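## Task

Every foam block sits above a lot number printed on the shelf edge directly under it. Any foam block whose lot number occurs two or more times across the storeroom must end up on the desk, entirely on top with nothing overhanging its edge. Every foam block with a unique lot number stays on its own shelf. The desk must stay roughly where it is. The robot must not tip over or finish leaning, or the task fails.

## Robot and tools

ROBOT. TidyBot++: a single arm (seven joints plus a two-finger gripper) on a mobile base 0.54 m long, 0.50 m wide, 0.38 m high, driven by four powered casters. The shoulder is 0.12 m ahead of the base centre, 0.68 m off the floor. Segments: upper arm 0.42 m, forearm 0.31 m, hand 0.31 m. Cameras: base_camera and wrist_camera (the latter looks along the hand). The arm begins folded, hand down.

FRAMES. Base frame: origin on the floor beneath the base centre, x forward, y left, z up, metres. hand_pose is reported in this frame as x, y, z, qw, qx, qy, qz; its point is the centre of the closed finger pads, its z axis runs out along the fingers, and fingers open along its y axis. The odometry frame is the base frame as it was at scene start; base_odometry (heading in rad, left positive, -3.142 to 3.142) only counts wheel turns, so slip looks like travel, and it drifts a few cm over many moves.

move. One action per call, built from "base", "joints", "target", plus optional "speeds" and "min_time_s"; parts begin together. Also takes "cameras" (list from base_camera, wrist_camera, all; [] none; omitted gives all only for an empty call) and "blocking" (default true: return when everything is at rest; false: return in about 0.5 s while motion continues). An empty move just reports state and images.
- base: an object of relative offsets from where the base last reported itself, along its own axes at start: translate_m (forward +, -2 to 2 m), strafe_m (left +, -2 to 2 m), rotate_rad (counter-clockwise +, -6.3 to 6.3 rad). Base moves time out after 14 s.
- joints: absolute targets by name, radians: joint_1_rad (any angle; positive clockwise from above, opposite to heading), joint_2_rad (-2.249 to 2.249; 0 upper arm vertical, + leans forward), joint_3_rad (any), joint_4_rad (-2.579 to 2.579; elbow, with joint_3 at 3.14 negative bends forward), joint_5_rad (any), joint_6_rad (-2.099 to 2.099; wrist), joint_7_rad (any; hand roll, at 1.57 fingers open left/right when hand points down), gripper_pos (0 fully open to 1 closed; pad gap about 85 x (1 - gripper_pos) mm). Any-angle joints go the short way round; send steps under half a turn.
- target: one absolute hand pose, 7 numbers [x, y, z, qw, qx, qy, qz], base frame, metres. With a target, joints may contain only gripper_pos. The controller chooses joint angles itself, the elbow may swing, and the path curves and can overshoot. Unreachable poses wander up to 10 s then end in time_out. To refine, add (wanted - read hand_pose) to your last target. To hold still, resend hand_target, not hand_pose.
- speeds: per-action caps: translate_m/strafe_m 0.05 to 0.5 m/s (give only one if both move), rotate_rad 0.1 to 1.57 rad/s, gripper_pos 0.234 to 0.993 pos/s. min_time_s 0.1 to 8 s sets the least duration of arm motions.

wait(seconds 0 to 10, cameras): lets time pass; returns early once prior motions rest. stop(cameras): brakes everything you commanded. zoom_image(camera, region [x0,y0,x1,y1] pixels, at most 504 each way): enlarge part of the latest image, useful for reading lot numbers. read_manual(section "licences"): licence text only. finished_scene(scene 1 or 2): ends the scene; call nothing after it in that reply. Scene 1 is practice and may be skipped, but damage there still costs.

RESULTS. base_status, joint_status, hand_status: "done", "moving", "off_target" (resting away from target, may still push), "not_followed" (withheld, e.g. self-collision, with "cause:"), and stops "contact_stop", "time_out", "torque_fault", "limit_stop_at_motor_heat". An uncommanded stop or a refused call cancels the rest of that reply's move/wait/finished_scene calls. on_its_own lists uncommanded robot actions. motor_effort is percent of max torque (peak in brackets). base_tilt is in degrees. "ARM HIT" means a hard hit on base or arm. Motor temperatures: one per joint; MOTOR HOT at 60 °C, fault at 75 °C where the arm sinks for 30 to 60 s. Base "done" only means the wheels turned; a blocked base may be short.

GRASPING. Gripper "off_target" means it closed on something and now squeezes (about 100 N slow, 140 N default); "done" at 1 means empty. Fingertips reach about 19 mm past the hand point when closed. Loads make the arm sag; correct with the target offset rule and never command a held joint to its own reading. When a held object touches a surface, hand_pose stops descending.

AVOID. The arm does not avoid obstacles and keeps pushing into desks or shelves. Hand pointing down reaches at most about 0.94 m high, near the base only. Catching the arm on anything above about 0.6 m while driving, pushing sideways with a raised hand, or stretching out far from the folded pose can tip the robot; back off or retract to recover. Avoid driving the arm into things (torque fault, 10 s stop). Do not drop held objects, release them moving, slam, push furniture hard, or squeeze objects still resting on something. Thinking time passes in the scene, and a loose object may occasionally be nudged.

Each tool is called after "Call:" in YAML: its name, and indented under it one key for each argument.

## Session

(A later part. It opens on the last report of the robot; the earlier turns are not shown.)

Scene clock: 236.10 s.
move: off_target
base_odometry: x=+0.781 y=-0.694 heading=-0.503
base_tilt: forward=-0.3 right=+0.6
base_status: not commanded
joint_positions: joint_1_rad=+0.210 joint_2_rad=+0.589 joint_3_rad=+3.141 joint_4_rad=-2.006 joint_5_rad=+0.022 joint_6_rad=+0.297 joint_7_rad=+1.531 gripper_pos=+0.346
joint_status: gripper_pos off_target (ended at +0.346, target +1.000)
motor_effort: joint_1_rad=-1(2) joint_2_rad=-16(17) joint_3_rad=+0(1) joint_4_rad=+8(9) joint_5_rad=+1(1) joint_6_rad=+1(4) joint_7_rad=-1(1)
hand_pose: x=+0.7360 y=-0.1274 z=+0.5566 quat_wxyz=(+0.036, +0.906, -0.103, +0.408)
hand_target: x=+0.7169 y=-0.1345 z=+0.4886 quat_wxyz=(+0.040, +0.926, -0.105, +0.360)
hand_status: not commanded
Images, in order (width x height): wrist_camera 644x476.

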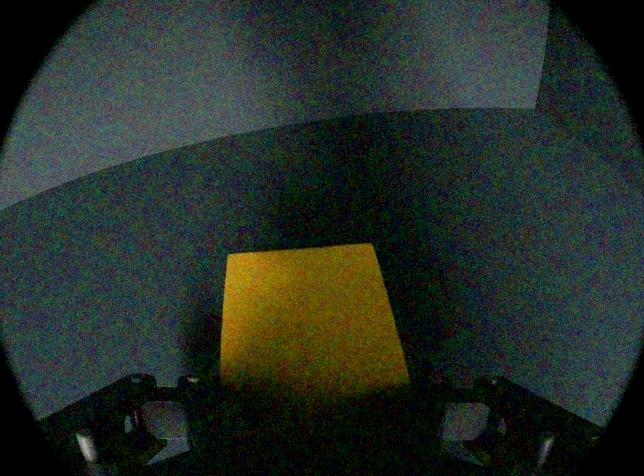

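Call:
move:
  joints: {"joint_2_rad":0.42,"joint_4_rad":-2.01,"joint_6_rad":0.2}
  min_time_s: 2

Call:
move:
  base: {"translate_m":-0.45}
  cameras: ["wrist_camera"]

Call:
move:
  base: {"translate_m":-1.58,"strafe_m":0.15}
  joints: {"joint_1_rad":-1.57,"joint_2_rad":-0.4,"joint_4_rad":-2.05,"joint_6_rad":-0.65}
  min_time_s: 3.5

Call:
move:
  base: {"strafe_m":0.136}
  cameras: ["wrist_camera"]

Call:
move:
  joints: {"joint_2_rad":0.28,"joint_4_rad":-1.37,"joint_6_rad":-0.68}
  min_time_s: 2.5
  cameras: ["wrist_camera"]

Scene clock: 239.00 s.
move: done
base_odometry: x=+0.781 y=-0.694 heading=-0.503
base_tilt: forward=-0.3 right=+0.6
base_status: not commanded
joint_positions: joint_1_rad=+0.210 joint_2_rad=+0.437 joint_3_rad=+3.141 joint_4_rad=-2.006 joint_5_rad=+0.022 joint_6_rad=+0.254 joint_7_rad=+1.531 gripper_pos=+0.346
joint_status: all done
motor_effort: joint_1_rad=+0(1) joint_2_rad=-26(30) joint_3_rad=+0(1) joint_4_rad=+14(14) joint_5_rad=+1(1) joint_6_rad=+7(8) joint_7_rad=+0(1)
hand_pose: x=+0.7400 y=-0.1285 z=+0.6425 quat_wxyz=(+0.041, +0.883, -0.100, +0.457)
hand_target: x=+0.7267 y=-0.1368 z=+0.6373 quat_wxyz=(+0.049, +0.892, -0.101, +0.438)
hand_status: not commanded
pictures: none

Scene clock: 241.17 s.
move: done
base_odometry: x=+0.387 y=-0.477 heading=-0.503
base_tilt: forward=-0.3 right=+0.6
base_status: done
joint_positions: joint_1_rad=+0.212 joint_2_rad=+0.430 joint_3_rad=+3.141 joint_4_rad=-2.006 joint_5_rad=+0.022 joint_6_rad=+0.249 joint_7_rad=+1.531 gripper_pos=+0.346
joint_status: not commanded
motor_effort: joint_1_rad=+0(1) joint_2_rad=-27(29) joint_3_rad=+0(1) joint_4_rad=+13(15) joint_5_rad=+1(1) joint_6_rad=+8(8) joint_7_rad=+0(1)
hand_pose: x=+0.7390 y=-0.1297 z=+0.6452 quat_wxyz=(+0.042, +0.882, -0.101, +0.458)
hand_target: x=+0.7267 y=-0.1368 z=+0.6373 quat_wxyz=(+0.049, +0.892, -0.101, +0.438)
hand_status: not commanded
Images, in order (width x height): wrist_camera 644x476.

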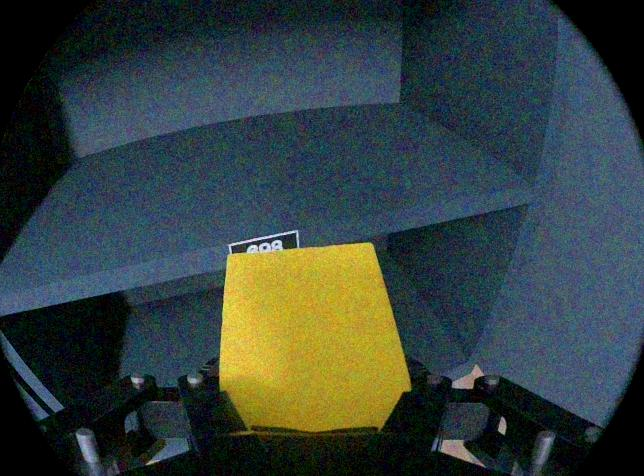

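Scene clock: 245.17 s.
move: done
base_odometry: x=-0.925 y=+0.416 heading=-0.503
base_tilt: forward=-0.4 right=+0.6
base_status: done
joint_positions: joint_1_rad=-1.554 joint_2_rad=-0.383 joint_3_rad=+3.140 joint_4_rad=-2.007 joint_5_rad=+0.022 joint_6_rad=-0.594 joint_7_rad=+1.531 gripper_pos=+0.346
joint_status: all done
motor_effort: joint_1_rad=-1(3) joint_2_rad=-6(28) joint_3_rad=+1(2) joint_4_rad=+19(20) joint_5_rad=+1(2) joint_6_rad=+8(9) joint_7_rad=-1(1)
hand_pose: x=+0.1276 y=+0.4049 z=+0.8675 quat_wxyz=(-0.312, +0.646, +0.619, +0.318)
hand_target: x=+0.1173 y=+0.3816 z=+0.8371 quat_wxyz=(-0.289, +0.645, +0.645, +0.289)
hand_status: not commanded
pictures: none

Scene clock: 246.53 s.
move: done
base_odometry: x=-0.860 y=+0.535 heading=-0.503
base_tilt: forward=-0.4 right=+0.6
base_status: done
joint_positions: joint_1_rad=-1.555 joint_2_rad=-0.392 joint_3_rad=+3.140 joint_4_rad=-2.009 joint_5_rad=+0.022 joint_6_rad=-0.598 joint_7_rad=+1.531 gripper_pos=+0.346
joint_status: not commanded
motor_effort: joint_1_rad=-1(1) joint_2_rad=-6(10) joint_3_rad=+1(1) joint_4_rad=+18(20) joint_5_rad=+1(1) joint_6_rad=+7(8) joint_7_rad=+0(0)
hand_pose: x=+0.1275 y=+0.4022 z=+0.8692 quat_wxyz=(-0.313, +0.646, +0.619, +0.319)
hand_target: x=+0.1173 y=+0.3816 z=+0.8371 quat_wxyz=(-0.289, +0.645, +0.645, +0.289)
hand_status: not commanded
Images, in order (width x height): wrist_camera 644x476.

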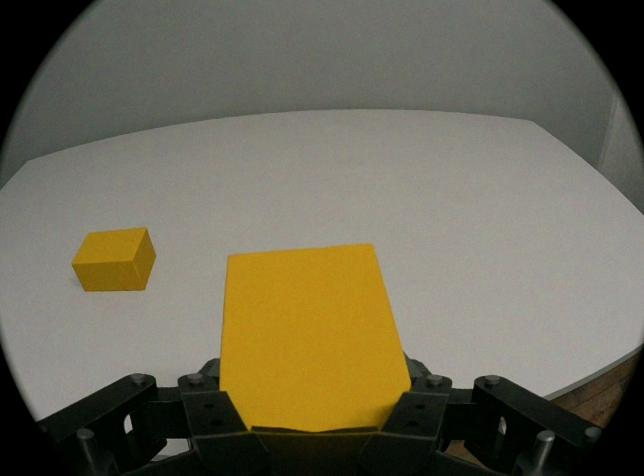

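Scene clock: 249.33 s.
move: done
base_odometry: x=-0.860 y=+0.535 heading=-0.503
base_tilt: forward=-0.4 right=+0.6
base_status: not commanded
joint_positions: joint_1_rad=-1.555 joint_2_rad=+0.246 joint_3_rad=+3.140 joint_4_rad=-1.399 joint_5_rad=+0.022 joint_6_rad=-0.626 joint_7_rad=+1.531 gripper_pos=+0.346
joint_status: all done
motor_effort: joint_1_rad=-1(1) joint_2_rad=-25(28) joint_3_rad=+0(1) joint_4_rad=+19(20) joint_5_rad=+1(1) joint_6_rad=+7(8) joint_7_rad=+0(0)
hand_pose: x=+0.1315 y=+0.6539 z=+0.8660 quat_wxyz=(-0.295, +0.655, +0.627, +0.301)
hand_target: x=+0.1172 y=+0.6554 z=+0.8470 quat_wxyz=(-0.279, +0.650, +0.650, +0.279)
hand_status: not commanded
Images, in order (width x height): wrist_camera 644x476.

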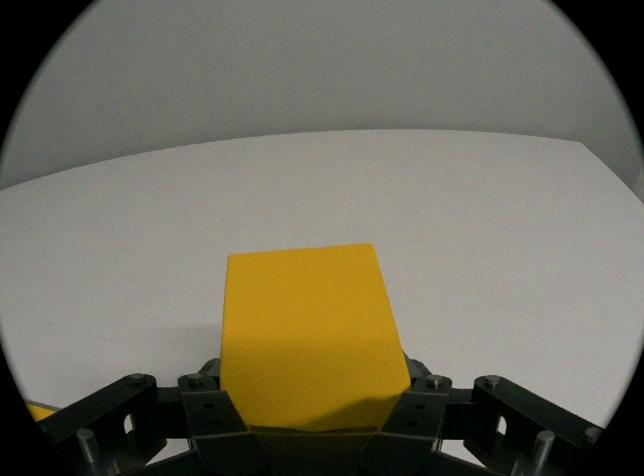

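Call:
move:
  joints: {"joint_2_rad":0.33,"joint_4_rad":-1.58,"joint_6_rad":-0.47}
  min_time_s: 1.5

Call:
move:
  joints: {"joint_2_rad":0.36,"joint_4_rad":-1.65,"joint_6_rad":-0.41}
  min_time_s: 1

Call:
move:
  joints: {"joint_2_rad":0.39,"joint_4_rad":-1.68,"joint_6_rad":-0.39}
  min_time_s: 1
  cameras: ["wrist_camera"]

Scene clock: 251.47 s.
move: done
base_odometry: x=-0.860 y=+0.535 heading=-0.503
base_tilt: forward=-0.3 right=+0.6
base_status: not commanded
joint_positions: joint_1_rad=-1.555 joint_2_rad=+0.289 joint_3_rad=+3.140 joint_4_rad=-1.542 joint_5_rad=+0.022 joint_6_rad=-0.533 joint_7_rad=+1.531 gripper_pos=+0.346
joint_status: all done
motor_effort: joint_1_rad=+0(1) joint_2_rad=-25(28) joint_3_rad=+0(0) joint_4_rad=+18(19) joint_5_rad=+1(1) joint_6_rad=+7(8) joint_7_rad=+0(1)
hand_pose: x=+0.1308 y=+0.6419 z=+0.7827 quat_wxyz=(-0.265, +0.667, +0.641, +0.271)
hand_target: x=+0.1172 y=+0.6476 z=+0.7500 quat_wxyz=(-0.263, +0.657, +0.656, +0.262)
hand_status: not commanded
pictures: none

Scene clock: 252.77 s.
move: done
base_odometry: x=-0.860 y=+0.535 heading=-0.503
base_tilt: forward=-0.4 right=+0.6
base_status: not commanded
joint_positions: joint_1_rad=-1.555 joint_2_rad=+0.313 joint_3_rad=+3.140 joint_4_rad=-1.605 joint_5_rad=+0.022 joint_6_rad=-0.471 joint_7_rad=+1.531 gripper_pos=+0.346
joint_status: all done
motor_effort: joint_1_rad=+0(1) joint_2_rad=-22(27) joint_3_rad=+0(0) joint_4_rad=+17(19) joint_5_rad=+1(1) joint_6_rad=+7(7) joint_7_rad=+0(0)
hand_pose: x=+0.1304 y=+0.6379 z=+0.7479 quat_wxyz=(-0.257, +0.670, +0.645, +0.262)
hand_target: x=+0.1172 y=+0.6384 z=+0.7082 quat_wxyz=(-0.250, +0.662, +0.661, +0.249)
hand_status: not commanded
pictures: none

Scene clock: 254.07 s.
move: off_target
base_odometry: x=-0.860 y=+0.535 heading=-0.503
base_tilt: forward=-0.3 right=+0.6
base_status: not commanded
joint_positions: joint_1_rad=-1.555 joint_2_rad=+0.313 joint_3_rad=+3.140 joint_4_rad=-1.618 joint_5_rad=+0.022 joint_6_rad=-0.450 joint_7_rad=+1.531 gripper_pos=+0.346
joint_status: joint_4_rad off_target (ended at -1.618, target -1.680); the others done
motor_effort: joint_1_rad=-1(2) joint_2_rad=-12(24) joint_3_rad=-1(1) joint_4_rad=+13(16) joint_5_rad=+1(1) joint_6_rad=+6(7) joint_7_rad=+0(0)
hand_pose: x=+0.1302 y=+0.6382 z=+0.7461 quat_wxyz=(-0.260, +0.669, +0.644, +0.265)
hand_target: x=+0.1172 y=+0.6321 z=+0.6788 quat_wxyz=(-0.237, +0.667, +0.666, +0.236)
hand_status: not commanded
Images, in order (width x height): wrist_camera 644x476.

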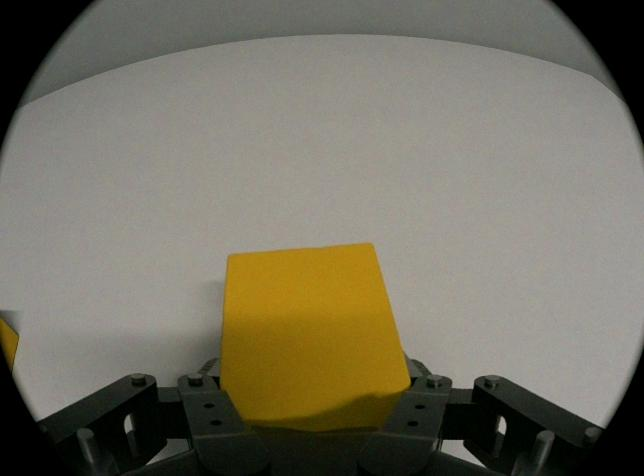

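Call:
move:
  joints: {"gripper_pos":0}
  speeds: {"gripper_pos":0.4}

Call:
move:
  joints: {"joint_2_rad":0.1,"joint_4_rad":-1.5,"joint_6_rad":-0.6}

Call:
move:
  joints: {"joint_1_rad":0,"joint_2_rad":-0.4,"joint_4_rad":-1.6,"joint_6_rad":-0.7,"joint_7_rad":1.57}
  base: {"strafe_m":-0.43}
  cameras: ["wrist_camera"]

Call:
move:
  base: {"translate_m":1.89}
  cameras: ["all"]

Scene clock: 255.93 s.
move: done
base_odometry: x=-0.860 y=+0.535 heading=-0.503
base_tilt: forward=-0.4 right=+0.5
base_status: not commanded
joint_positions: joint_1_rad=-1.561 joint_2_rad=+0.328 joint_3_rad=+3.142 joint_4_rad=-1.625 joint_5_rad=+0.022 joint_6_rad=-0.426 joint_7_rad=+1.533 gripper_pos=+0.000
joint_status: all done
motor_effort: joint_1_rad=+1(4) joint_2_rad=-23(24) joint_3_rad=+1(3) joint_4_rad=+14(14) joint_5_rad=+1(1) joint_6_rad=+4(6) joint_7_rad=+0(1)
hand_pose: x=+0.1272 y=+0.6424 z=+0.7378 quat_wxyz=(-0.261, +0.667, +0.646, +0.265)
hand_target: x=+0.1172 y=+0.6321 z=+0.6788 quat_wxyz=(-0.237, +0.667, +0.666, +0.236)
hand_status: not commanded
pictures: none

Scene clock: 257.53 s.
move: done
base_odometry: x=-0.860 y=+0.535 heading=-0.503
base_tilt: forward=-0.3 right=+0.6
base_status: not commanded
joint_positions: joint_1_rad=-1.561 joint_2_rad=+0.093 joint_3_rad=+3.142 joint_4_rad=-1.516 joint_5_rad=+0.022 joint_6_rad=-0.546 joint_7_rad=+1.533 gripper_pos=+0.000
joint_status: all done
motor_effort: joint_1_rad=-1(1) joint_2_rad=-21(30) joint_3_rad=+0(1) joint_4_rad=+19(20) joint_5_rad=+1(1) joint_6_rad=+8(8) joint_7_rad=+0(1)
hand_pose: x=+0.1277 y=+0.6129 z=+0.9171 quat_wxyz=(-0.333, +0.634, +0.612, +0.337)
hand_target: x=+0.1172 y=+0.6079 z=+0.9081 quat_wxyz=(-0.321, +0.630, +0.630, +0.320)
hand_status: not commanded
pictures: none

Scene clock: 260.33 s.
move: done
base_odometry: x=-1.068 y=+0.158 heading=-0.504
base_tilt: forward=-0.4 right=+0.6
base_status: done
joint_positions: joint_1_rad=-0.018 joint_2_rad=-0.384 joint_3_rad=+3.144 joint_4_rad=-1.558 joint_5_rad=+0.022 joint_6_rad=-0.644 joint_7_rad=+1.533 gripper_pos=+0.000
joint_status: all done
motor_effort: joint_1_rad=+0(4) joint_2_rad=-6(25) joint_3_rad=+0(2) joint_4_rad=+19(21) joint_5_rad=+1(1) joint_6_rad=+9(10) joint_7_rad=+0(1)
hand_pose: x=+0.5532 y=+0.0036 z=+1.1176 quat_wxyz=(-0.006, +0.789, -0.006, +0.615)
hand_target: x=+0.5427 y=+0.0022 z=+1.0826 quat_wxyz=(+0.000, +0.813, +0.000, +0.582)
hand_status: not commanded
Images, in order (width x height): wrist_camera 644x476.

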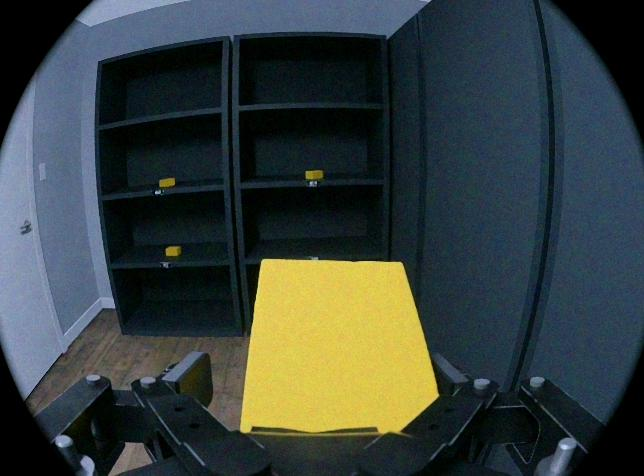

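Scene clock: 265.03 s.
move: done
base_odometry: x=+0.588 y=-0.754 heading=-0.504
base_tilt: forward=-0.3 right=+0.6
base_status: done
joint_positions: joint_1_rad=-0.017 joint_2_rad=-0.397 joint_3_rad=+3.144 joint_4_rad=-1.561 joint_5_rad=+0.022 joint_6_rad=-0.647 joint_7_rad=+1.533 gripper_pos=+0.000
joint_status: not commanded
motor_effort: joint_1_rad=-1(1) joint_2_rad=-6(9) joint_3_rad=+0(1) joint_4_rad=+18(20) joint_5_rad=+1(1) joint_6_rad=+9(10) joint_7_rad=+0(1)
hand_pose: x=+0.5472 y=+0.0031 z=+1.1204 quat_wxyz=(-0.006, +0.787, -0.007, +0.617)
hand_target: x=+0.5427 y=+0.0022 z=+1.0826 quat_wxyz=(+0.000, +0.813, +0.000, +0.582)
hand_status: not commanded
pictures: base_camera, wrist_camera
Images, in order (width x height): base_camera 644x364, wrist_camera 644x476.

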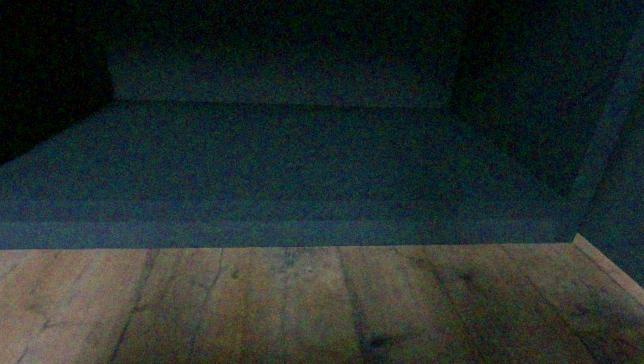

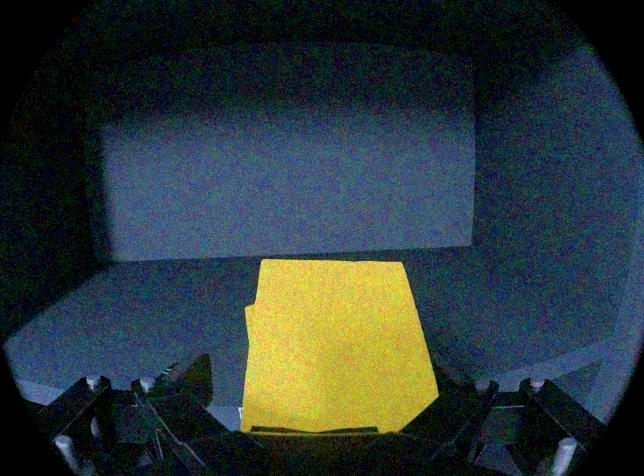

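Call:
move:
  joints: {"gripper_pos":1}
  speeds: {"gripper_pos":0.234}
  cameras: ["wrist_camera"]

Scene clock: 269.93 s.
move: off_target
base_odometry: x=+0.588 y=-0.754 heading=-0.504
base_tilt: forward=-0.3 right=+0.6
base_status: not commanded
joint_positions: joint_1_rad=-0.017 joint_2_rad=-0.397 joint_3_rad=+3.144 joint_4_rad=-1.561 joint_5_rad=+0.022 joint_6_rad=-0.647 joint_7_rad=+1.533 gripper_pos=+0.347
joint_status: gripper_pos off_target (ended at +0.347, target +1.000)
motor_effort: joint_1_rad=+0(1) joint_2_rad=-5(7) joint_3_rad=+1(1) joint_4_rad=+18(20) joint_5_rad=+1(1) joint_6_rad=+9(10) joint_7_rad=+0(1)
hand_pose: x=+0.5472 y=+0.0031 z=+1.1204 quat_wxyz=(-0.006, +0.787, -0.007, +0.617)
hand_target: x=+0.5427 y=+0.0022 z=+1.0826 quat_wxyz=(+0.000, +0.813, +0.000, +0.582)
hand_status: not commanded
Images, in order (width x height): wrist_camera 644x476.

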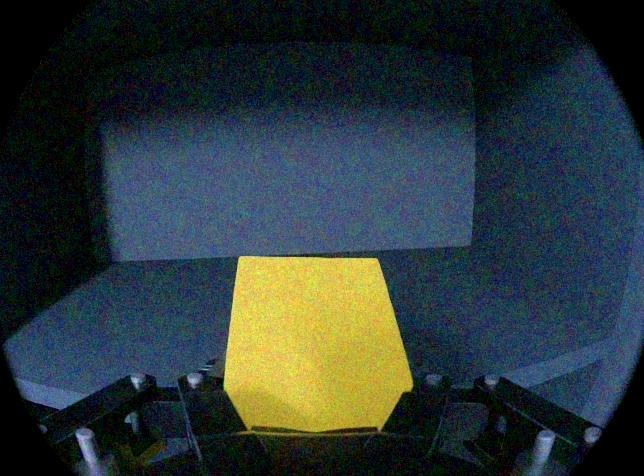

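Call:
move:
  base: {"translate_m":-1.89}
  joints: {"joint_2_rad":-0.4,"joint_4_rad":-2.05,"joint_6_rad":-0.65}
  min_time_s: 2.5

Call:
move:
  joints: {"joint_1_rad":-1.57}
  base: {"strafe_m":0.45}

Call:
move:
  joints: {"joint_2_rad":0.28,"joint_4_rad":-1.37,"joint_6_rad":-0.68}
  min_time_s: 2.5

Call:
move:
  joints: {"joint_2_rad":0.33,"joint_4_rad":-1.58,"joint_6_rad":-0.55}
  min_time_s: 1.5

Call:
move:
  joints: {"joint_2_rad":0.35,"joint_4_rad":-1.63,"joint_6_rad":-0.52}
  min_time_s: 1
  cameras: ["wrist_camera"]

Call:
move:
  joints: {"joint_2_rad":0.37,"joint_4_rad":-1.66,"joint_6_rad":-0.5}
  min_time_s: 1
  cameras: ["wrist_camera"]

Scene clock: 275.43 s.
move: done
base_odometry: x=-1.067 y=+0.159 heading=-0.504
base_tilt: forward=-0.4 right=+0.6
base_status: done
joint_positions: joint_1_rad=-0.013 joint_2_rad=-0.400 joint_3_rad=+3.144 joint_4_rad=-2.013 joint_5_rad=+0.022 joint_6_rad=-0.647 joint_7_rad=+1.533 gripper_pos=+0.347
joint_status: all done
motor_effort: joint_1_rad=-1(1) joint_2_rad=-6(10) joint_3_rad=+1(3) joint_4_rad=+18(21) joint_5_rad=+1(1) joint_6_rad=+8(10) joint_7_rad=-1(1)
hand_pose: x=+0.5095 y=+0.0017 z=+0.8584 quat_wxyz=(-0.001, +0.904, -0.007, +0.427)
hand_target: x=+0.5006 y=+0.0020 z=+0.8371 quat_wxyz=(+0.000, +0.913, +0.000, +0.408)
hand_status: not commanded
pictures: none

Scene clock: 278.23 s.
move: done
base_odometry: x=-0.850 y=+0.553 heading=-0.504
base_tilt: forward=-0.4 right=+0.6
base_status: done
joint_positions: joint_1_rad=-1.552 joint_2_rad=-0.400 joint_3_rad=+3.142 joint_4_rad=-2.013 joint_5_rad=+0.022 joint_6_rad=-0.647 joint_7_rad=+1.533 gripper_pos=+0.347
joint_status: all done
motor_effort: joint_1_rad=-1(2) joint_2_rad=-5(8) joint_3_rad=+1(2) joint_4_rad=+19(20) joint_5_rad=+1(1) joint_6_rad=+7(8) joint_7_rad=+0(1)
hand_pose: x=+0.1295 y=+0.3903 z=+0.8584 quat_wxyz=(-0.298, +0.654, +0.624, +0.306)
hand_target: x=+0.1173 y=+0.3816 z=+0.8371 quat_wxyz=(-0.289, +0.645, +0.645, +0.289)
hand_status: not commanded
pictures: none

Scene clock: 281.03 s.
move: done
base_odometry: x=-0.850 y=+0.553 heading=-0.504
base_tilt: forward=-0.4 right=+0.5
base_status: not commanded
joint_positions: joint_1_rad=-1.552 joint_2_rad=+0.246 joint_3_rad=+3.142 joint_4_rad=-1.399 joint_5_rad=+0.022 joint_6_rad=-0.647 joint_7_rad=+1.533 gripper_pos=+0.347
joint_status: all done
motor_effort: joint_1_rad=-1(1) joint_2_rad=-25(27) joint_3_rad=+0(1) joint_4_rad=+18(20) joint_5_rad=+1(1) joint_6_rad=+7(8) joint_7_rad=+0(1)
hand_pose: x=+0.1346 y=+0.6496 z=+0.8611 quat_wxyz=(-0.287, +0.659, +0.629, +0.296)
hand_target: x=+0.1172 y=+0.6554 z=+0.8471 quat_wxyz=(-0.279, +0.650, +0.650, +0.279)
hand_status: not commanded
pictures: none

Scene clock: 282.87 s.
move: done
base_odometry: x=-0.850 y=+0.553 heading=-0.504
base_tilt: forward=-0.4 right=+0.6
base_status: not commanded
joint_positions: joint_1_rad=-1.552 joint_2_rad=+0.289 joint_3_rad=+3.142 joint_4_rad=-1.542 joint_5_rad=+0.022 joint_6_rad=-0.611 joint_7_rad=+1.533 gripper_pos=+0.347
joint_status: all done
motor_effort: joint_1_rad=-1(1) joint_2_rad=-26(27) joint_3_rad=+0(0) joint_4_rad=+18(19) joint_5_rad=+1(1) joint_6_rad=+6(8) joint_7_rad=+0(1)
hand_pose: x=+0.1339 y=+0.6237 z=+0.7658 quat_wxyz=(-0.238, +0.679, +0.650, +0.246)
hand_target: x=+0.1172 y=+0.6289 z=+0.7335 quat_wxyz=(-0.237, +0.667, +0.666, +0.236)
hand_status: not commanded
pictures: none

Scene clock: 284.13 s.
move: done
base_odometry: x=-0.850 y=+0.553 heading=-0.504
base_tilt: forward=-0.4 right=+0.6
base_status: not commanded
joint_positions: joint_1_rad=-1.552 joint_2_rad=+0.291 joint_3_rad=+3.142 joint_4_rad=-1.570 joint_5_rad=+0.022 joint_6_rad=-0.578 joint_7_rad=+1.533 gripper_pos=+0.347
joint_status: all done
motor_effort: joint_1_rad=-1(1) joint_2_rad=-15(27) joint_3_rad=-1(1) joint_4_rad=+14(18) joint_5_rad=+0(1) joint_6_rad=+6(7) joint_7_rad=+0(1)
hand_pose: x=+0.1337 y=+0.6230 z=+0.7572 quat_wxyz=(-0.239, +0.678, +0.649, +0.247)
hand_target: x=+0.1172 y=+0.6190 z=+0.7026 quat_wxyz=(-0.223, +0.671, +0.671, +0.223)
hand_status: not commanded
Images, in order (width x height): wrist_camera 644x476.

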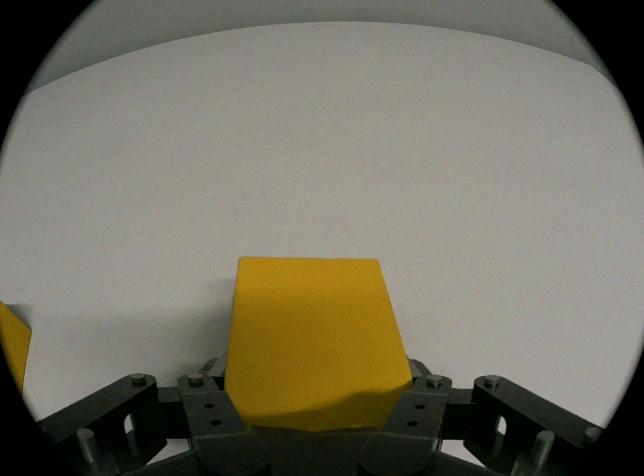

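Scene clock: 285.40 s.
move: off_target
base_odometry: x=-0.850 y=+0.553 heading=-0.504
base_tilt: forward=-0.3 right=+0.6
base_status: not commanded
joint_positions: joint_1_rad=-1.552 joint_2_rad=+0.288 joint_3_rad=+3.142 joint_4_rad=-1.588 joint_5_rad=+0.022 joint_6_rad=-0.552 joint_7_rad=+1.533 gripper_pos=+0.347
joint_status: joint_4_rad off_target (ended at -1.588, target -1.660); the others done
motor_effort: joint_1_rad=-1(1) joint_2_rad=-10(16) joint_3_rad=-1(1) joint_4_rad=+11(14) joint_5_rad=+0(0) joint_6_rad=+5(7) joint_7_rad=+0(1)
hand_pose: x=+0.1336 y=+0.6229 z=+0.7556 quat_wxyz=(-0.243, +0.677, +0.648, +0.251)
hand_target: x=+0.1172 y=+0.6127 z=+0.6799 quat_wxyz=(-0.213, +0.674, +0.674, +0.213)
hand_status: not commanded
Images, in order (width x height): wrist_camera 644x476.

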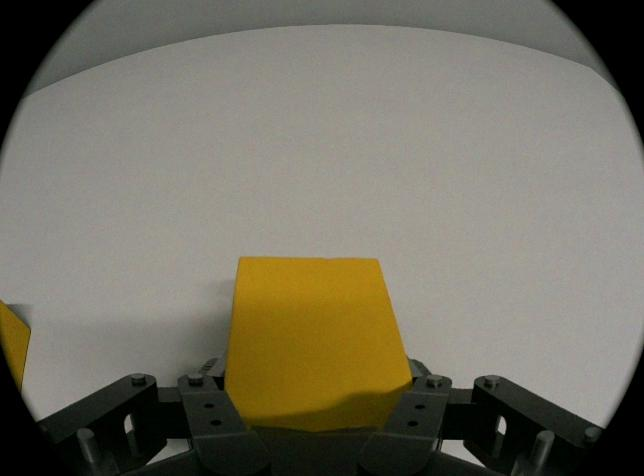

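Call:
move:
  joints: {"gripper_pos":0,"joint_2_rad":0.33,"joint_4_rad":-1.6,"joint_6_rad":-0.53}
  speeds: {"gripper_pos":0.3}
  cameras: ["wrist_camera"]

Call:
move:
  joints: {"joint_2_rad":0.22,"joint_4_rad":-1.58,"joint_6_rad":-0.68}
  min_time_s: 1.5
  cameras: ["wrist_camera"]

Scene clock: 287.43 s.
move: done
base_odometry: x=-0.850 y=+0.553 heading=-0.504
base_tilt: forward=-0.4 right=+0.6
base_status: not commanded
joint_positions: joint_1_rad=-1.554 joint_2_rad=+0.304 joint_3_rad=+3.142 joint_4_rad=-1.588 joint_5_rad=+0.022 joint_6_rad=-0.552 joint_7_rad=+1.533 gripper_pos=+0.000
joint_status: all done
motor_effort: joint_1_rad=+0(2) joint_2_rad=-26(27) joint_3_rad=+0(1) joint_4_rad=+17(18) joint_5_rad=+1(1) joint_6_rad=+6(7) joint_7_rad=+0(1)
hand_pose: x=+0.1319 y=+0.6241 z=+0.7457 quat_wxyz=(-0.238, +0.678, +0.651, +0.245)
hand_target: x=+0.1172 y=+0.6267 z=+0.7276 quat_wxyz=(-0.237, +0.667, +0.666, +0.236)
hand_status: not commanded
Images, in order (width x height): wrist_camera 644x476.

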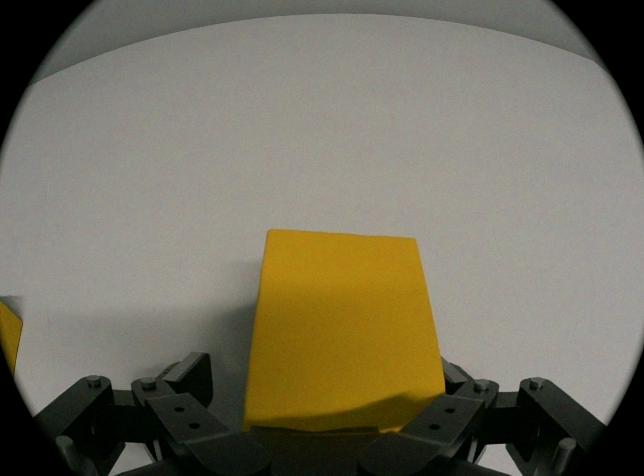

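Scene clock: 289.23 s.
move: done
base_odometry: x=-0.850 y=+0.553 heading=-0.504
base_tilt: forward=-0.4 right=+0.6
base_status: not commanded
joint_positions: joint_1_rad=-1.554 joint_2_rad=+0.238 joint_3_rad=+3.142 joint_4_rad=-1.588 joint_5_rad=+0.022 joint_6_rad=-0.626 joint_7_rad=+1.533 gripper_pos=+0.000
joint_status: all done
motor_effort: joint_1_rad=+0(1) joint_2_rad=-24(27) joint_3_rad=+0(0) joint_4_rad=+17(18) joint_5_rad=+1(1) joint_6_rad=+6(7) joint_7_rad=+0(1)
hand_pose: x=+0.1319 y=+0.6014 z=+0.7710 quat_wxyz=(-0.235, +0.679, +0.651, +0.243)
hand_target: x=+0.1172 y=+0.5892 z=+0.7754 quat_wxyz=(-0.230, +0.669, +0.669, +0.229)
hand_status: not commanded
Images, in order (width x height): wrist_camera 644x476.

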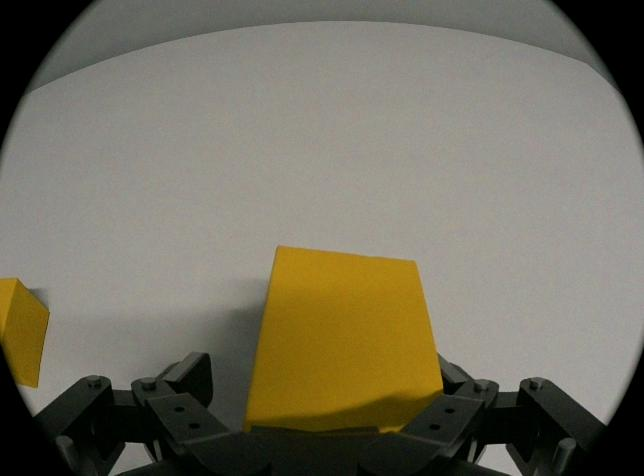

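Call:
move:
  joints: {"joint_1_rad":-1.52}

Call:
move:
  joints: {"joint_2_rad":0.1,"joint_4_rad":-1.55,"joint_6_rad":-0.83}
  min_time_s: 1.5
  cameras: ["wrist_camera"]

Scene clock: 290.17 s.
move: done
base_odometry: x=-0.850 y=+0.553 heading=-0.504
base_tilt: forward=-0.4 right=+0.6
base_status: not commanded
joint_positions: joint_1_rad=-1.529 joint_2_rad=+0.238 joint_3_rad=+3.142 joint_4_rad=-1.588 joint_5_rad=+0.022 joint_6_rad=-0.626 joint_7_rad=+1.533 gripper_pos=+0.000
joint_status: all done
motor_effort: joint_1_rad=-1(2) joint_2_rad=-24(25) joint_3_rad=+0(1) joint_4_rad=+17(19) joint_5_rad=+1(1) joint_6_rad=+6(7) joint_7_rad=+0(1)
hand_pose: x=+0.1475 y=+0.6008 z=+0.7709 quat_wxyz=(-0.232, +0.688, +0.643, +0.246)
hand_target: x=+0.1467 y=+0.5885 z=+0.7754 quat_wxyz=(-0.224, +0.685, +0.652, +0.235)
hand_status: not commanded
pictures: none

Scene clock: 292.00 s.
move: done
base_odometry: x=-0.850 y=+0.553 heading=-0.504
base_tilt: forward=-0.4 right=+0.5
base_status: not commanded
joint_positions: joint_1_rad=-1.529 joint_2_rad=+0.117 joint_3_rad=+3.142 joint_4_rad=-1.579 joint_5_rad=+0.022 joint_6_rad=-0.776 joint_7_rad=+1.533 gripper_pos=+0.000
joint_status: all done
motor_effort: joint_1_rad=+0(1) joint_2_rad=-20(25) joint_3_rad=+0(0) joint_4_rad=+18(19) joint_5_rad=+1(1) joint_6_rad=+6(7) joint_7_rad=-1(1)
hand_pose: x=+0.1462 y=+0.5537 z=+0.8162 quat_wxyz=(-0.225, +0.691, +0.644, +0.240)
hand_target: x=+0.1446 y=+0.5460 z=+0.8300 quat_wxyz=(-0.224, +0.685, +0.652, +0.235)
hand_status: not commanded
Images, in order (width x height): wrist_camera 644x476.

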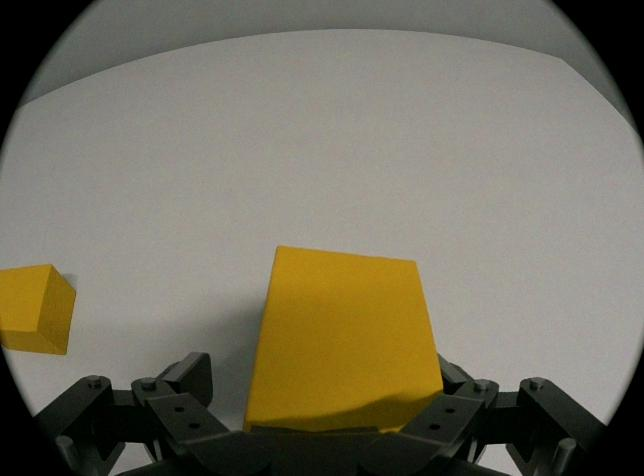

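Call:
move:
  base: {"strafe_m":0.09}

Call:
move:
  joints: {"joint_2_rad":0.69,"joint_4_rad":-0.45,"joint_6_rad":-1.92}
  min_time_s: 3
  cameras: ["wrist_camera"]

Scene clock: 294.63 s.
move: done
base_odometry: x=-0.806 y=+0.632 heading=-0.503
base_tilt: forward=-0.4 right=+0.6
base_status: done
joint_positions: joint_1_rad=-1.529 joint_2_rad=+0.108 joint_3_rad=+3.142 joint_4_rad=-1.576 joint_5_rad=+0.022 joint_6_rad=-0.780 joint_7_rad=+1.533 gripper_pos=+0.000
joint_status: not commanded
motor_effort: joint_1_rad=+0(1) joint_2_rad=-20(25) joint_3_rad=+0(1) joint_4_rad=+18(19) joint_5_rad=+1(1) joint_6_rad=+5(7) joint_7_rad=+0(0)
hand_pose: x=+0.1462 y=+0.5523 z=+0.8226 quat_wxyz=(-0.228, +0.690, +0.643, +0.243)
hand_target: x=+0.1446 y=+0.5460 z=+0.8300 quat_wxyz=(-0.224, +0.685, +0.652, +0.235)
hand_status: not commanded
pictures: none

Scene clock: 298.27 s.
move: done
base_odometry: x=-0.806 y=+0.632 heading=-0.503
base_tilt: forward=-0.4 right=+0.6
base_status: not commanded
joint_positions: joint_1_rad=-1.529 joint_2_rad=+0.640 joint_3_rad=+3.142 joint_4_rad=-0.478 joint_5_rad=+0.022 joint_6_rad=-1.867 joint_7_rad=+1.533 gripper_pos=+0.000
joint_status: all done
motor_effort: joint_1_rad=-1(1) joint_2_rad=-32(34) joint_3_rad=+0(0) joint_4_rad=+14(19) joint_5_rad=+1(1) joint_6_rad=+2(7) joint_7_rad=+0(1)
hand_pose: x=+0.1490 y=+0.5817 z=+0.8493 quat_wxyz=(-0.048, +0.735, +0.673, +0.063)
hand_target: x=+0.1465 y=+0.5782 z=+0.8274 quat_wxyz=(-0.028, +0.724, +0.689, +0.029)
hand_status: not commanded
Images, in order (width x height): wrist_camera 644x476.

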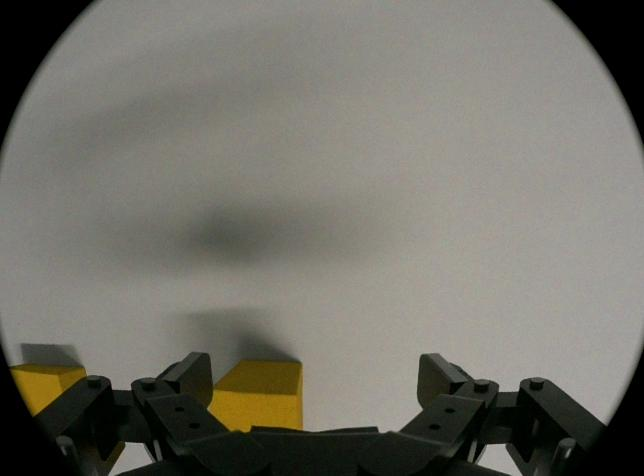

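Call:
move:
  joints: {"joint_2_rad":0.3,"joint_4_rad":-0.6,"joint_6_rad":-1.6}

Call:
move:
  joints: {"joint_2_rad":-0.4,"joint_4_rad":-1.6,"joint_6_rad":-1.0}
  base: {"strafe_m":-0.2}
  cameras: ["wrist_camera"]

Scene clock: 300.20 s.
move: done
base_odometry: x=-0.806 y=+0.632 heading=-0.503
base_tilt: forward=-0.4 right=+0.6
base_status: not commanded
joint_positions: joint_1_rad=-1.529 joint_2_rad=+0.291 joint_3_rad=+3.142 joint_4_rad=-0.564 joint_5_rad=+0.022 joint_6_rad=-1.662 joint_7_rad=+1.533 gripper_pos=+0.000
joint_status: all done
motor_effort: joint_1_rad=-1(1) joint_2_rad=-23(37) joint_3_rad=+0(0) joint_4_rad=+14(16) joint_5_rad=+1(1) joint_6_rad=+5(6) joint_7_rad=+0(1)
hand_pose: x=+0.1475 y=+0.5392 z=+1.0386 quat_wxyz=(-0.209, +0.702, +0.642, +0.225)
hand_target: x=+0.1452 y=+0.5562 z=+1.0298 quat_wxyz=(-0.218, +0.688, +0.654, +0.228)
hand_status: not commanded
pictures: none

Scene clock: 302.77 s.
move: done
base_odometry: x=-0.903 y=+0.457 heading=-0.503
base_tilt: forward=-0.4 right=+0.6
base_status: done
joint_positions: joint_1_rad=-1.527 joint_2_rad=-0.386 joint_3_rad=+3.142 joint_4_rad=-1.559 joint_5_rad=+0.022 joint_6_rad=-1.065 joint_7_rad=+1.533 gripper_pos=+0.000
joint_status: all done
motor_effort: joint_1_rad=+0(3) joint_2_rad=-5(27) joint_3_rad=+1(2) joint_4_rad=+17(18) joint_5_rad=+1(2) joint_6_rad=+7(8) joint_7_rad=+0(1)
hand_pose: x=+0.1404 y=+0.3755 z=+1.0005 quat_wxyz=(-0.300, +0.661, +0.610, +0.317)
hand_target: x=+0.1362 y=+0.3804 z=+1.0001 quat_wxyz=(-0.313, +0.646, +0.614, +0.329)
hand_status: not commanded
Images, in order (width x height): wrist_camera 644x476.

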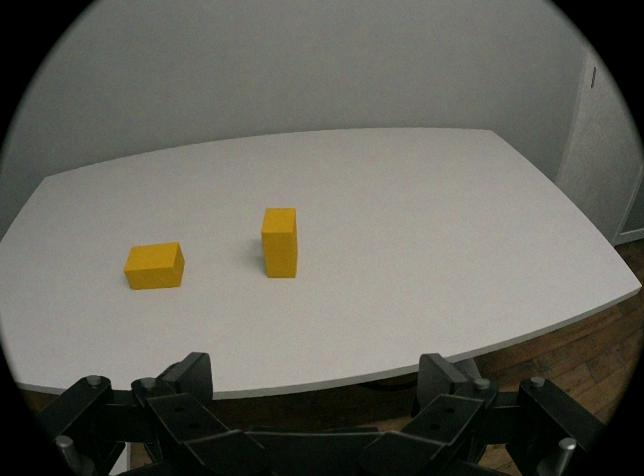

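Call:
move:
  base: {"strafe_m":-0.33}
  joints: {"joint_1_rad":0,"joint_6_rad":-0.75,"joint_7_rad":1.57}

Call:
move:
  base: {"translate_m":1.85}
  cameras: ["all"]

Scene clock: 305.73 s.
move: done
base_odometry: x=-1.063 y=+0.168 heading=-0.504
base_tilt: forward=-0.3 right=+0.6
base_status: done
joint_positions: joint_1_rad=-0.018 joint_2_rad=-0.402 joint_3_rad=+3.142 joint_4_rad=-1.560 joint_5_rad=+0.022 joint_6_rad=-0.817 joint_7_rad=+1.533 gripper_pos=+0.000
joint_status: all done
motor_effort: joint_1_rad=+0(2) joint_2_rad=-5(9) joint_3_rad=+0(2) joint_4_rad=+18(19) joint_5_rad=+1(1) joint_6_rad=+8(9) joint_7_rad=+0(1)
hand_pose: x=+0.5287 y=+0.0037 z=+1.0725 quat_wxyz=(-0.005, +0.835, -0.006, +0.551)
hand_target: x=+0.5373 y=+0.0022 z=+1.0680 quat_wxyz=(+0.000, +0.828, +0.000, +0.561)
hand_status: not commanded
pictures: none

Scene clock: 310.37 s.
move: done
base_odometry: x=+0.557 y=-0.726 heading=-0.505
base_tilt: forward=-0.3 right=+0.6
base_status: done
joint_positions: joint_1_rad=-0.017 joint_2_rad=-0.401 joint_3_rad=+3.142 joint_4_rad=-1.561 joint_5_rad=+0.022 joint_6_rad=-0.812 joint_7_rad=+1.533 gripper_pos=+0.000
joint_status: not commanded
motor_effort: joint_1_rad=-1(1) joint_2_rad=-6(8) joint_3_rad=+0(1) joint_4_rad=+18(19) joint_5_rad=+1(1) joint_6_rad=+9(9) joint_7_rad=+0(1)
hand_pose: x=+0.5294 y=+0.0034 z=+1.0732 quat_wxyz=(-0.004, +0.834, -0.007, +0.552)
hand_target: x=+0.5373 y=+0.0022 z=+1.0680 quat_wxyz=(+0.000, +0.828, +0.000, +0.561)
hand_status: not commanded
pictures: base_camera, wrist_camera
Images, in order (width x height): base_camera 644x364, wrist_camera 644x476.

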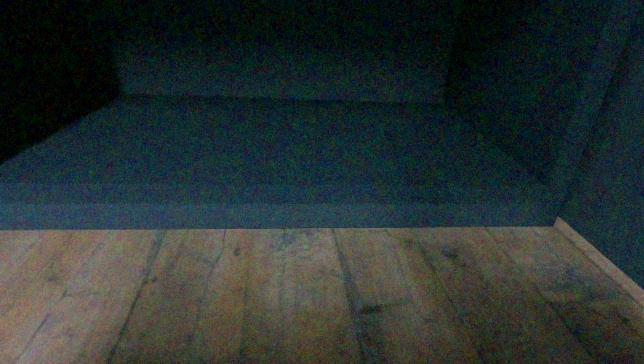

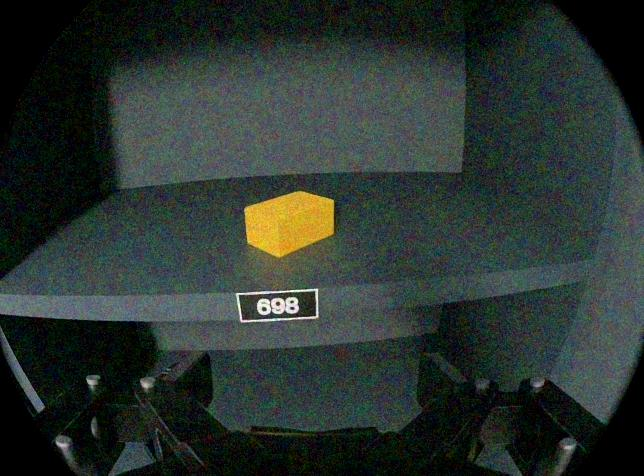

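Call:
move:
  base: {"translate_m":0.32,"strafe_m":0.34}
  joints: {"joint_1_rad":0.62,"joint_2_rad":0.05,"joint_4_rad":-0.7,"joint_6_rad":-1.5}
  min_time_s: 2
  cameras: ["all"]

Scene clock: 313.60 s.
move: done
base_odometry: x=+1.002 y=-0.583 heading=-0.505
base_tilt: forward=-0.3 right=+0.6
base_status: done
joint_positions: joint_1_rad=+0.601 joint_2_rad=+0.019 joint_3_rad=+3.140 joint_4_rad=-0.728 joint_5_rad=+0.022 joint_6_rad=-1.443 joint_7_rad=+1.533 gripper_pos=+0.000
joint_status: all done
motor_effort: joint_1_rad=-1(2) joint_2_rad=-14(16) joint_3_rad=+0(2) joint_4_rad=+14(19) joint_5_rad=+1(2) joint_6_rad=+8(10) joint_7_rad=+0(1)
hand_pose: x=+0.5083 y=-0.2723 z=+1.1526 quat_wxyz=(+0.137, +0.843, -0.282, +0.437)
hand_target: x=+0.5088 y=-0.2758 z=+1.1365 quat_wxyz=(+0.131, +0.859, -0.275, +0.411)
hand_status: not commanded
pictures: base_camera, wrist_camera
Images, in order (width x height): base_camera 644x364, wrist_camera 644x476.

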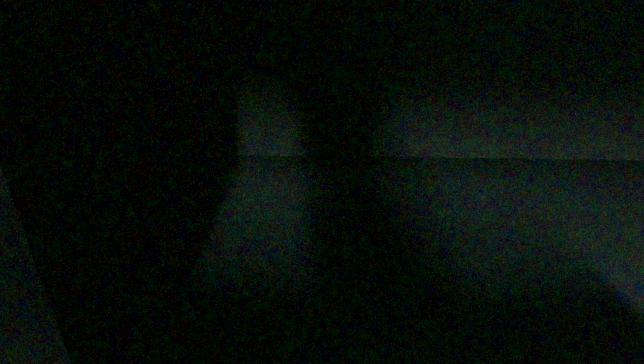

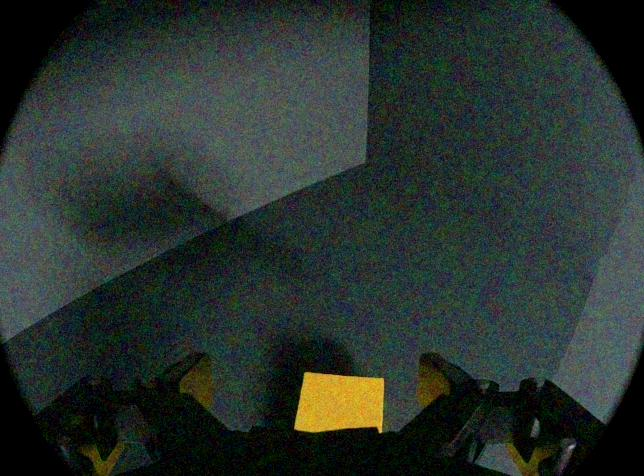

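Call:
move:
  joints: {"joint_1_rad":0.665,"joint_2_rad":0.24,"joint_4_rad":-0.655,"joint_6_rad":-1.68}
  min_time_s: 2.5
  cameras: ["wrist_camera"]

Scene clock: 318.57 s.
move: done
base_odometry: x=+1.002 y=-0.583 heading=-0.505
base_tilt: forward=-0.3 right=+0.6
base_status: not commanded
joint_positions: joint_1_rad=+0.646 joint_2_rad=+0.205 joint_3_rad=+3.140 joint_4_rad=-0.683 joint_5_rad=+0.022 joint_6_rad=-1.625 joint_7_rad=+1.533 gripper_pos=+0.000
joint_status: all done
motor_effort: joint_1_rad=-1(2) joint_2_rad=-20(22) joint_3_rad=+0(0) joint_4_rad=+15(15) joint_5_rad=+1(1) joint_6_rad=+6(8) joint_7_rad=-1(1)
hand_pose: x=+0.5256 y=-0.3121 z=+1.0406 quat_wxyz=(+0.102, +0.895, -0.322, +0.292)
hand_target: x=+0.5234 y=-0.3146 z=+1.0245 quat_wxyz=(+0.091, +0.908, -0.313, +0.264)
hand_status: not commanded
Images, in order (width x height): wrist_camera 644x476.

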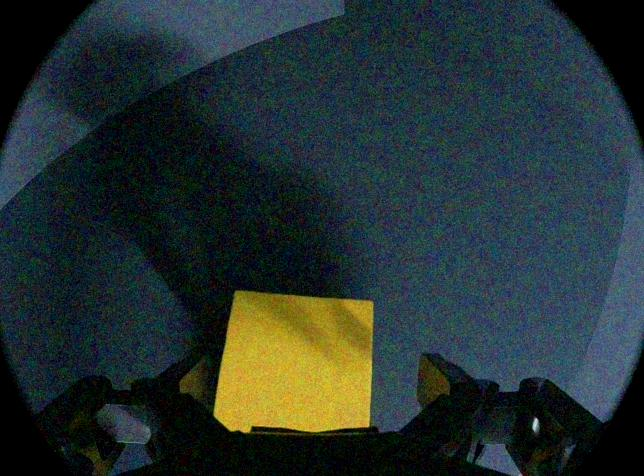

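Call:
move:
  joints: {"joint_1_rad":0.63}

Call:
move:
  joints: {"joint_2_rad":0.28,"joint_4_rad":-0.665,"joint_6_rad":-1.72}
  min_time_s: 1

Call:
move:
  joints: {"gripper_pos":1}
  speeds: {"gripper_pos":0.234}
  cameras: ["wrist_camera"]

Scene clock: 319.47 s.
move: done
base_odometry: x=+1.002 y=-0.583 heading=-0.505
base_tilt: forward=-0.3 right=+0.6
base_status: not commanded
joint_positions: joint_1_rad=+0.635 joint_2_rad=+0.205 joint_3_rad=+3.140 joint_4_rad=-0.683 joint_5_rad=+0.022 joint_6_rad=-1.625 joint_7_rad=+1.533 gripper_pos=+0.000
joint_status: all done
motor_effort: joint_1_rad=-1(2) joint_2_rad=-21(21) joint_3_rad=+0(1) joint_4_rad=+14(16) joint_5_rad=+1(1) joint_6_rad=+6(6) joint_7_rad=+0(1)
hand_pose: x=+0.5286 y=-0.3078 z=+1.0404 quat_wxyz=(+0.100, +0.897, -0.317, +0.293)
hand_target: x=+0.5342 y=-0.3002 z=+1.0245 quat_wxyz=(+0.086, +0.913, -0.297, +0.266)
hand_status: not commanded
pictures: none

Scene clock: 320.77 s.
move: done
base_odometry: x=+1.002 y=-0.583 heading=-0.505
base_tilt: forward=-0.3 right=+0.6
base_status: not commanded
joint_positions: joint_1_rad=+0.635 joint_2_rad=+0.242 joint_3_rad=+3.140 joint_4_rad=-0.683 joint_5_rad=+0.022 joint_6_rad=-1.665 joint_7_rad=+1.533 gripper_pos=+0.000
joint_status: all done
motor_effort: joint_1_rad=+0(1) joint_2_rad=-21(23) joint_3_rad=+0(0) joint_4_rad=+14(16) joint_5_rad=+1(1) joint_6_rad=+5(6) joint_7_rad=+0(1)
hand_pose: x=+0.5307 y=-0.3093 z=+1.0144 quat_wxyz=(+0.089, +0.907, -0.321, +0.257)
hand_target: x=+0.5354 y=-0.3011 z=+0.9937 quat_wxyz=(+0.073, +0.924, -0.301, +0.225)
hand_status: not commanded
pictures: none

Scene clock: 325.50 s.
move: off_target
base_odometry: x=+1.002 y=-0.583 heading=-0.505
base_tilt: forward=-0.3 right=+0.6
base_status: not commanded
joint_positions: joint_1_rad=+0.635 joint_2_rad=+0.242 joint_3_rad=+3.140 joint_4_rad=-0.678 joint_5_rad=+0.022 joint_6_rad=-1.667 joint_7_rad=+1.533 gripper_pos=+0.370
joint_status: gripper_pos off_target (ended at +0.370, target +1.000)
motor_effort: joint_1_rad=+0(2) joint_2_rad=-18(22) joint_3_rad=+0(1) joint_4_rad=+12(15) joint_5_rad=+0(2) joint_6_rad=+5(6) joint_7_rad=+0(1)
hand_pose: x=+0.5306 y=-0.3093 z=+1.0162 quat_wxyz=(+0.090, +0.907, -0.321, +0.259)
hand_target: x=+0.5354 y=-0.3011 z=+0.9937 quat_wxyz=(+0.073, +0.924, -0.301, +0.225)
hand_status: not commanded
Images, in order (width x height): wrist_camera 644x476.

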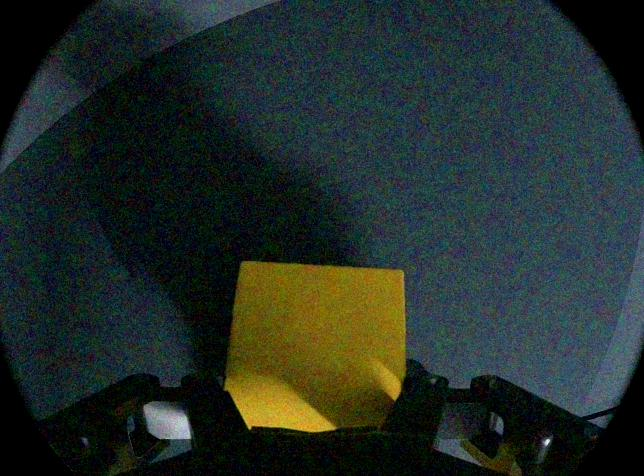

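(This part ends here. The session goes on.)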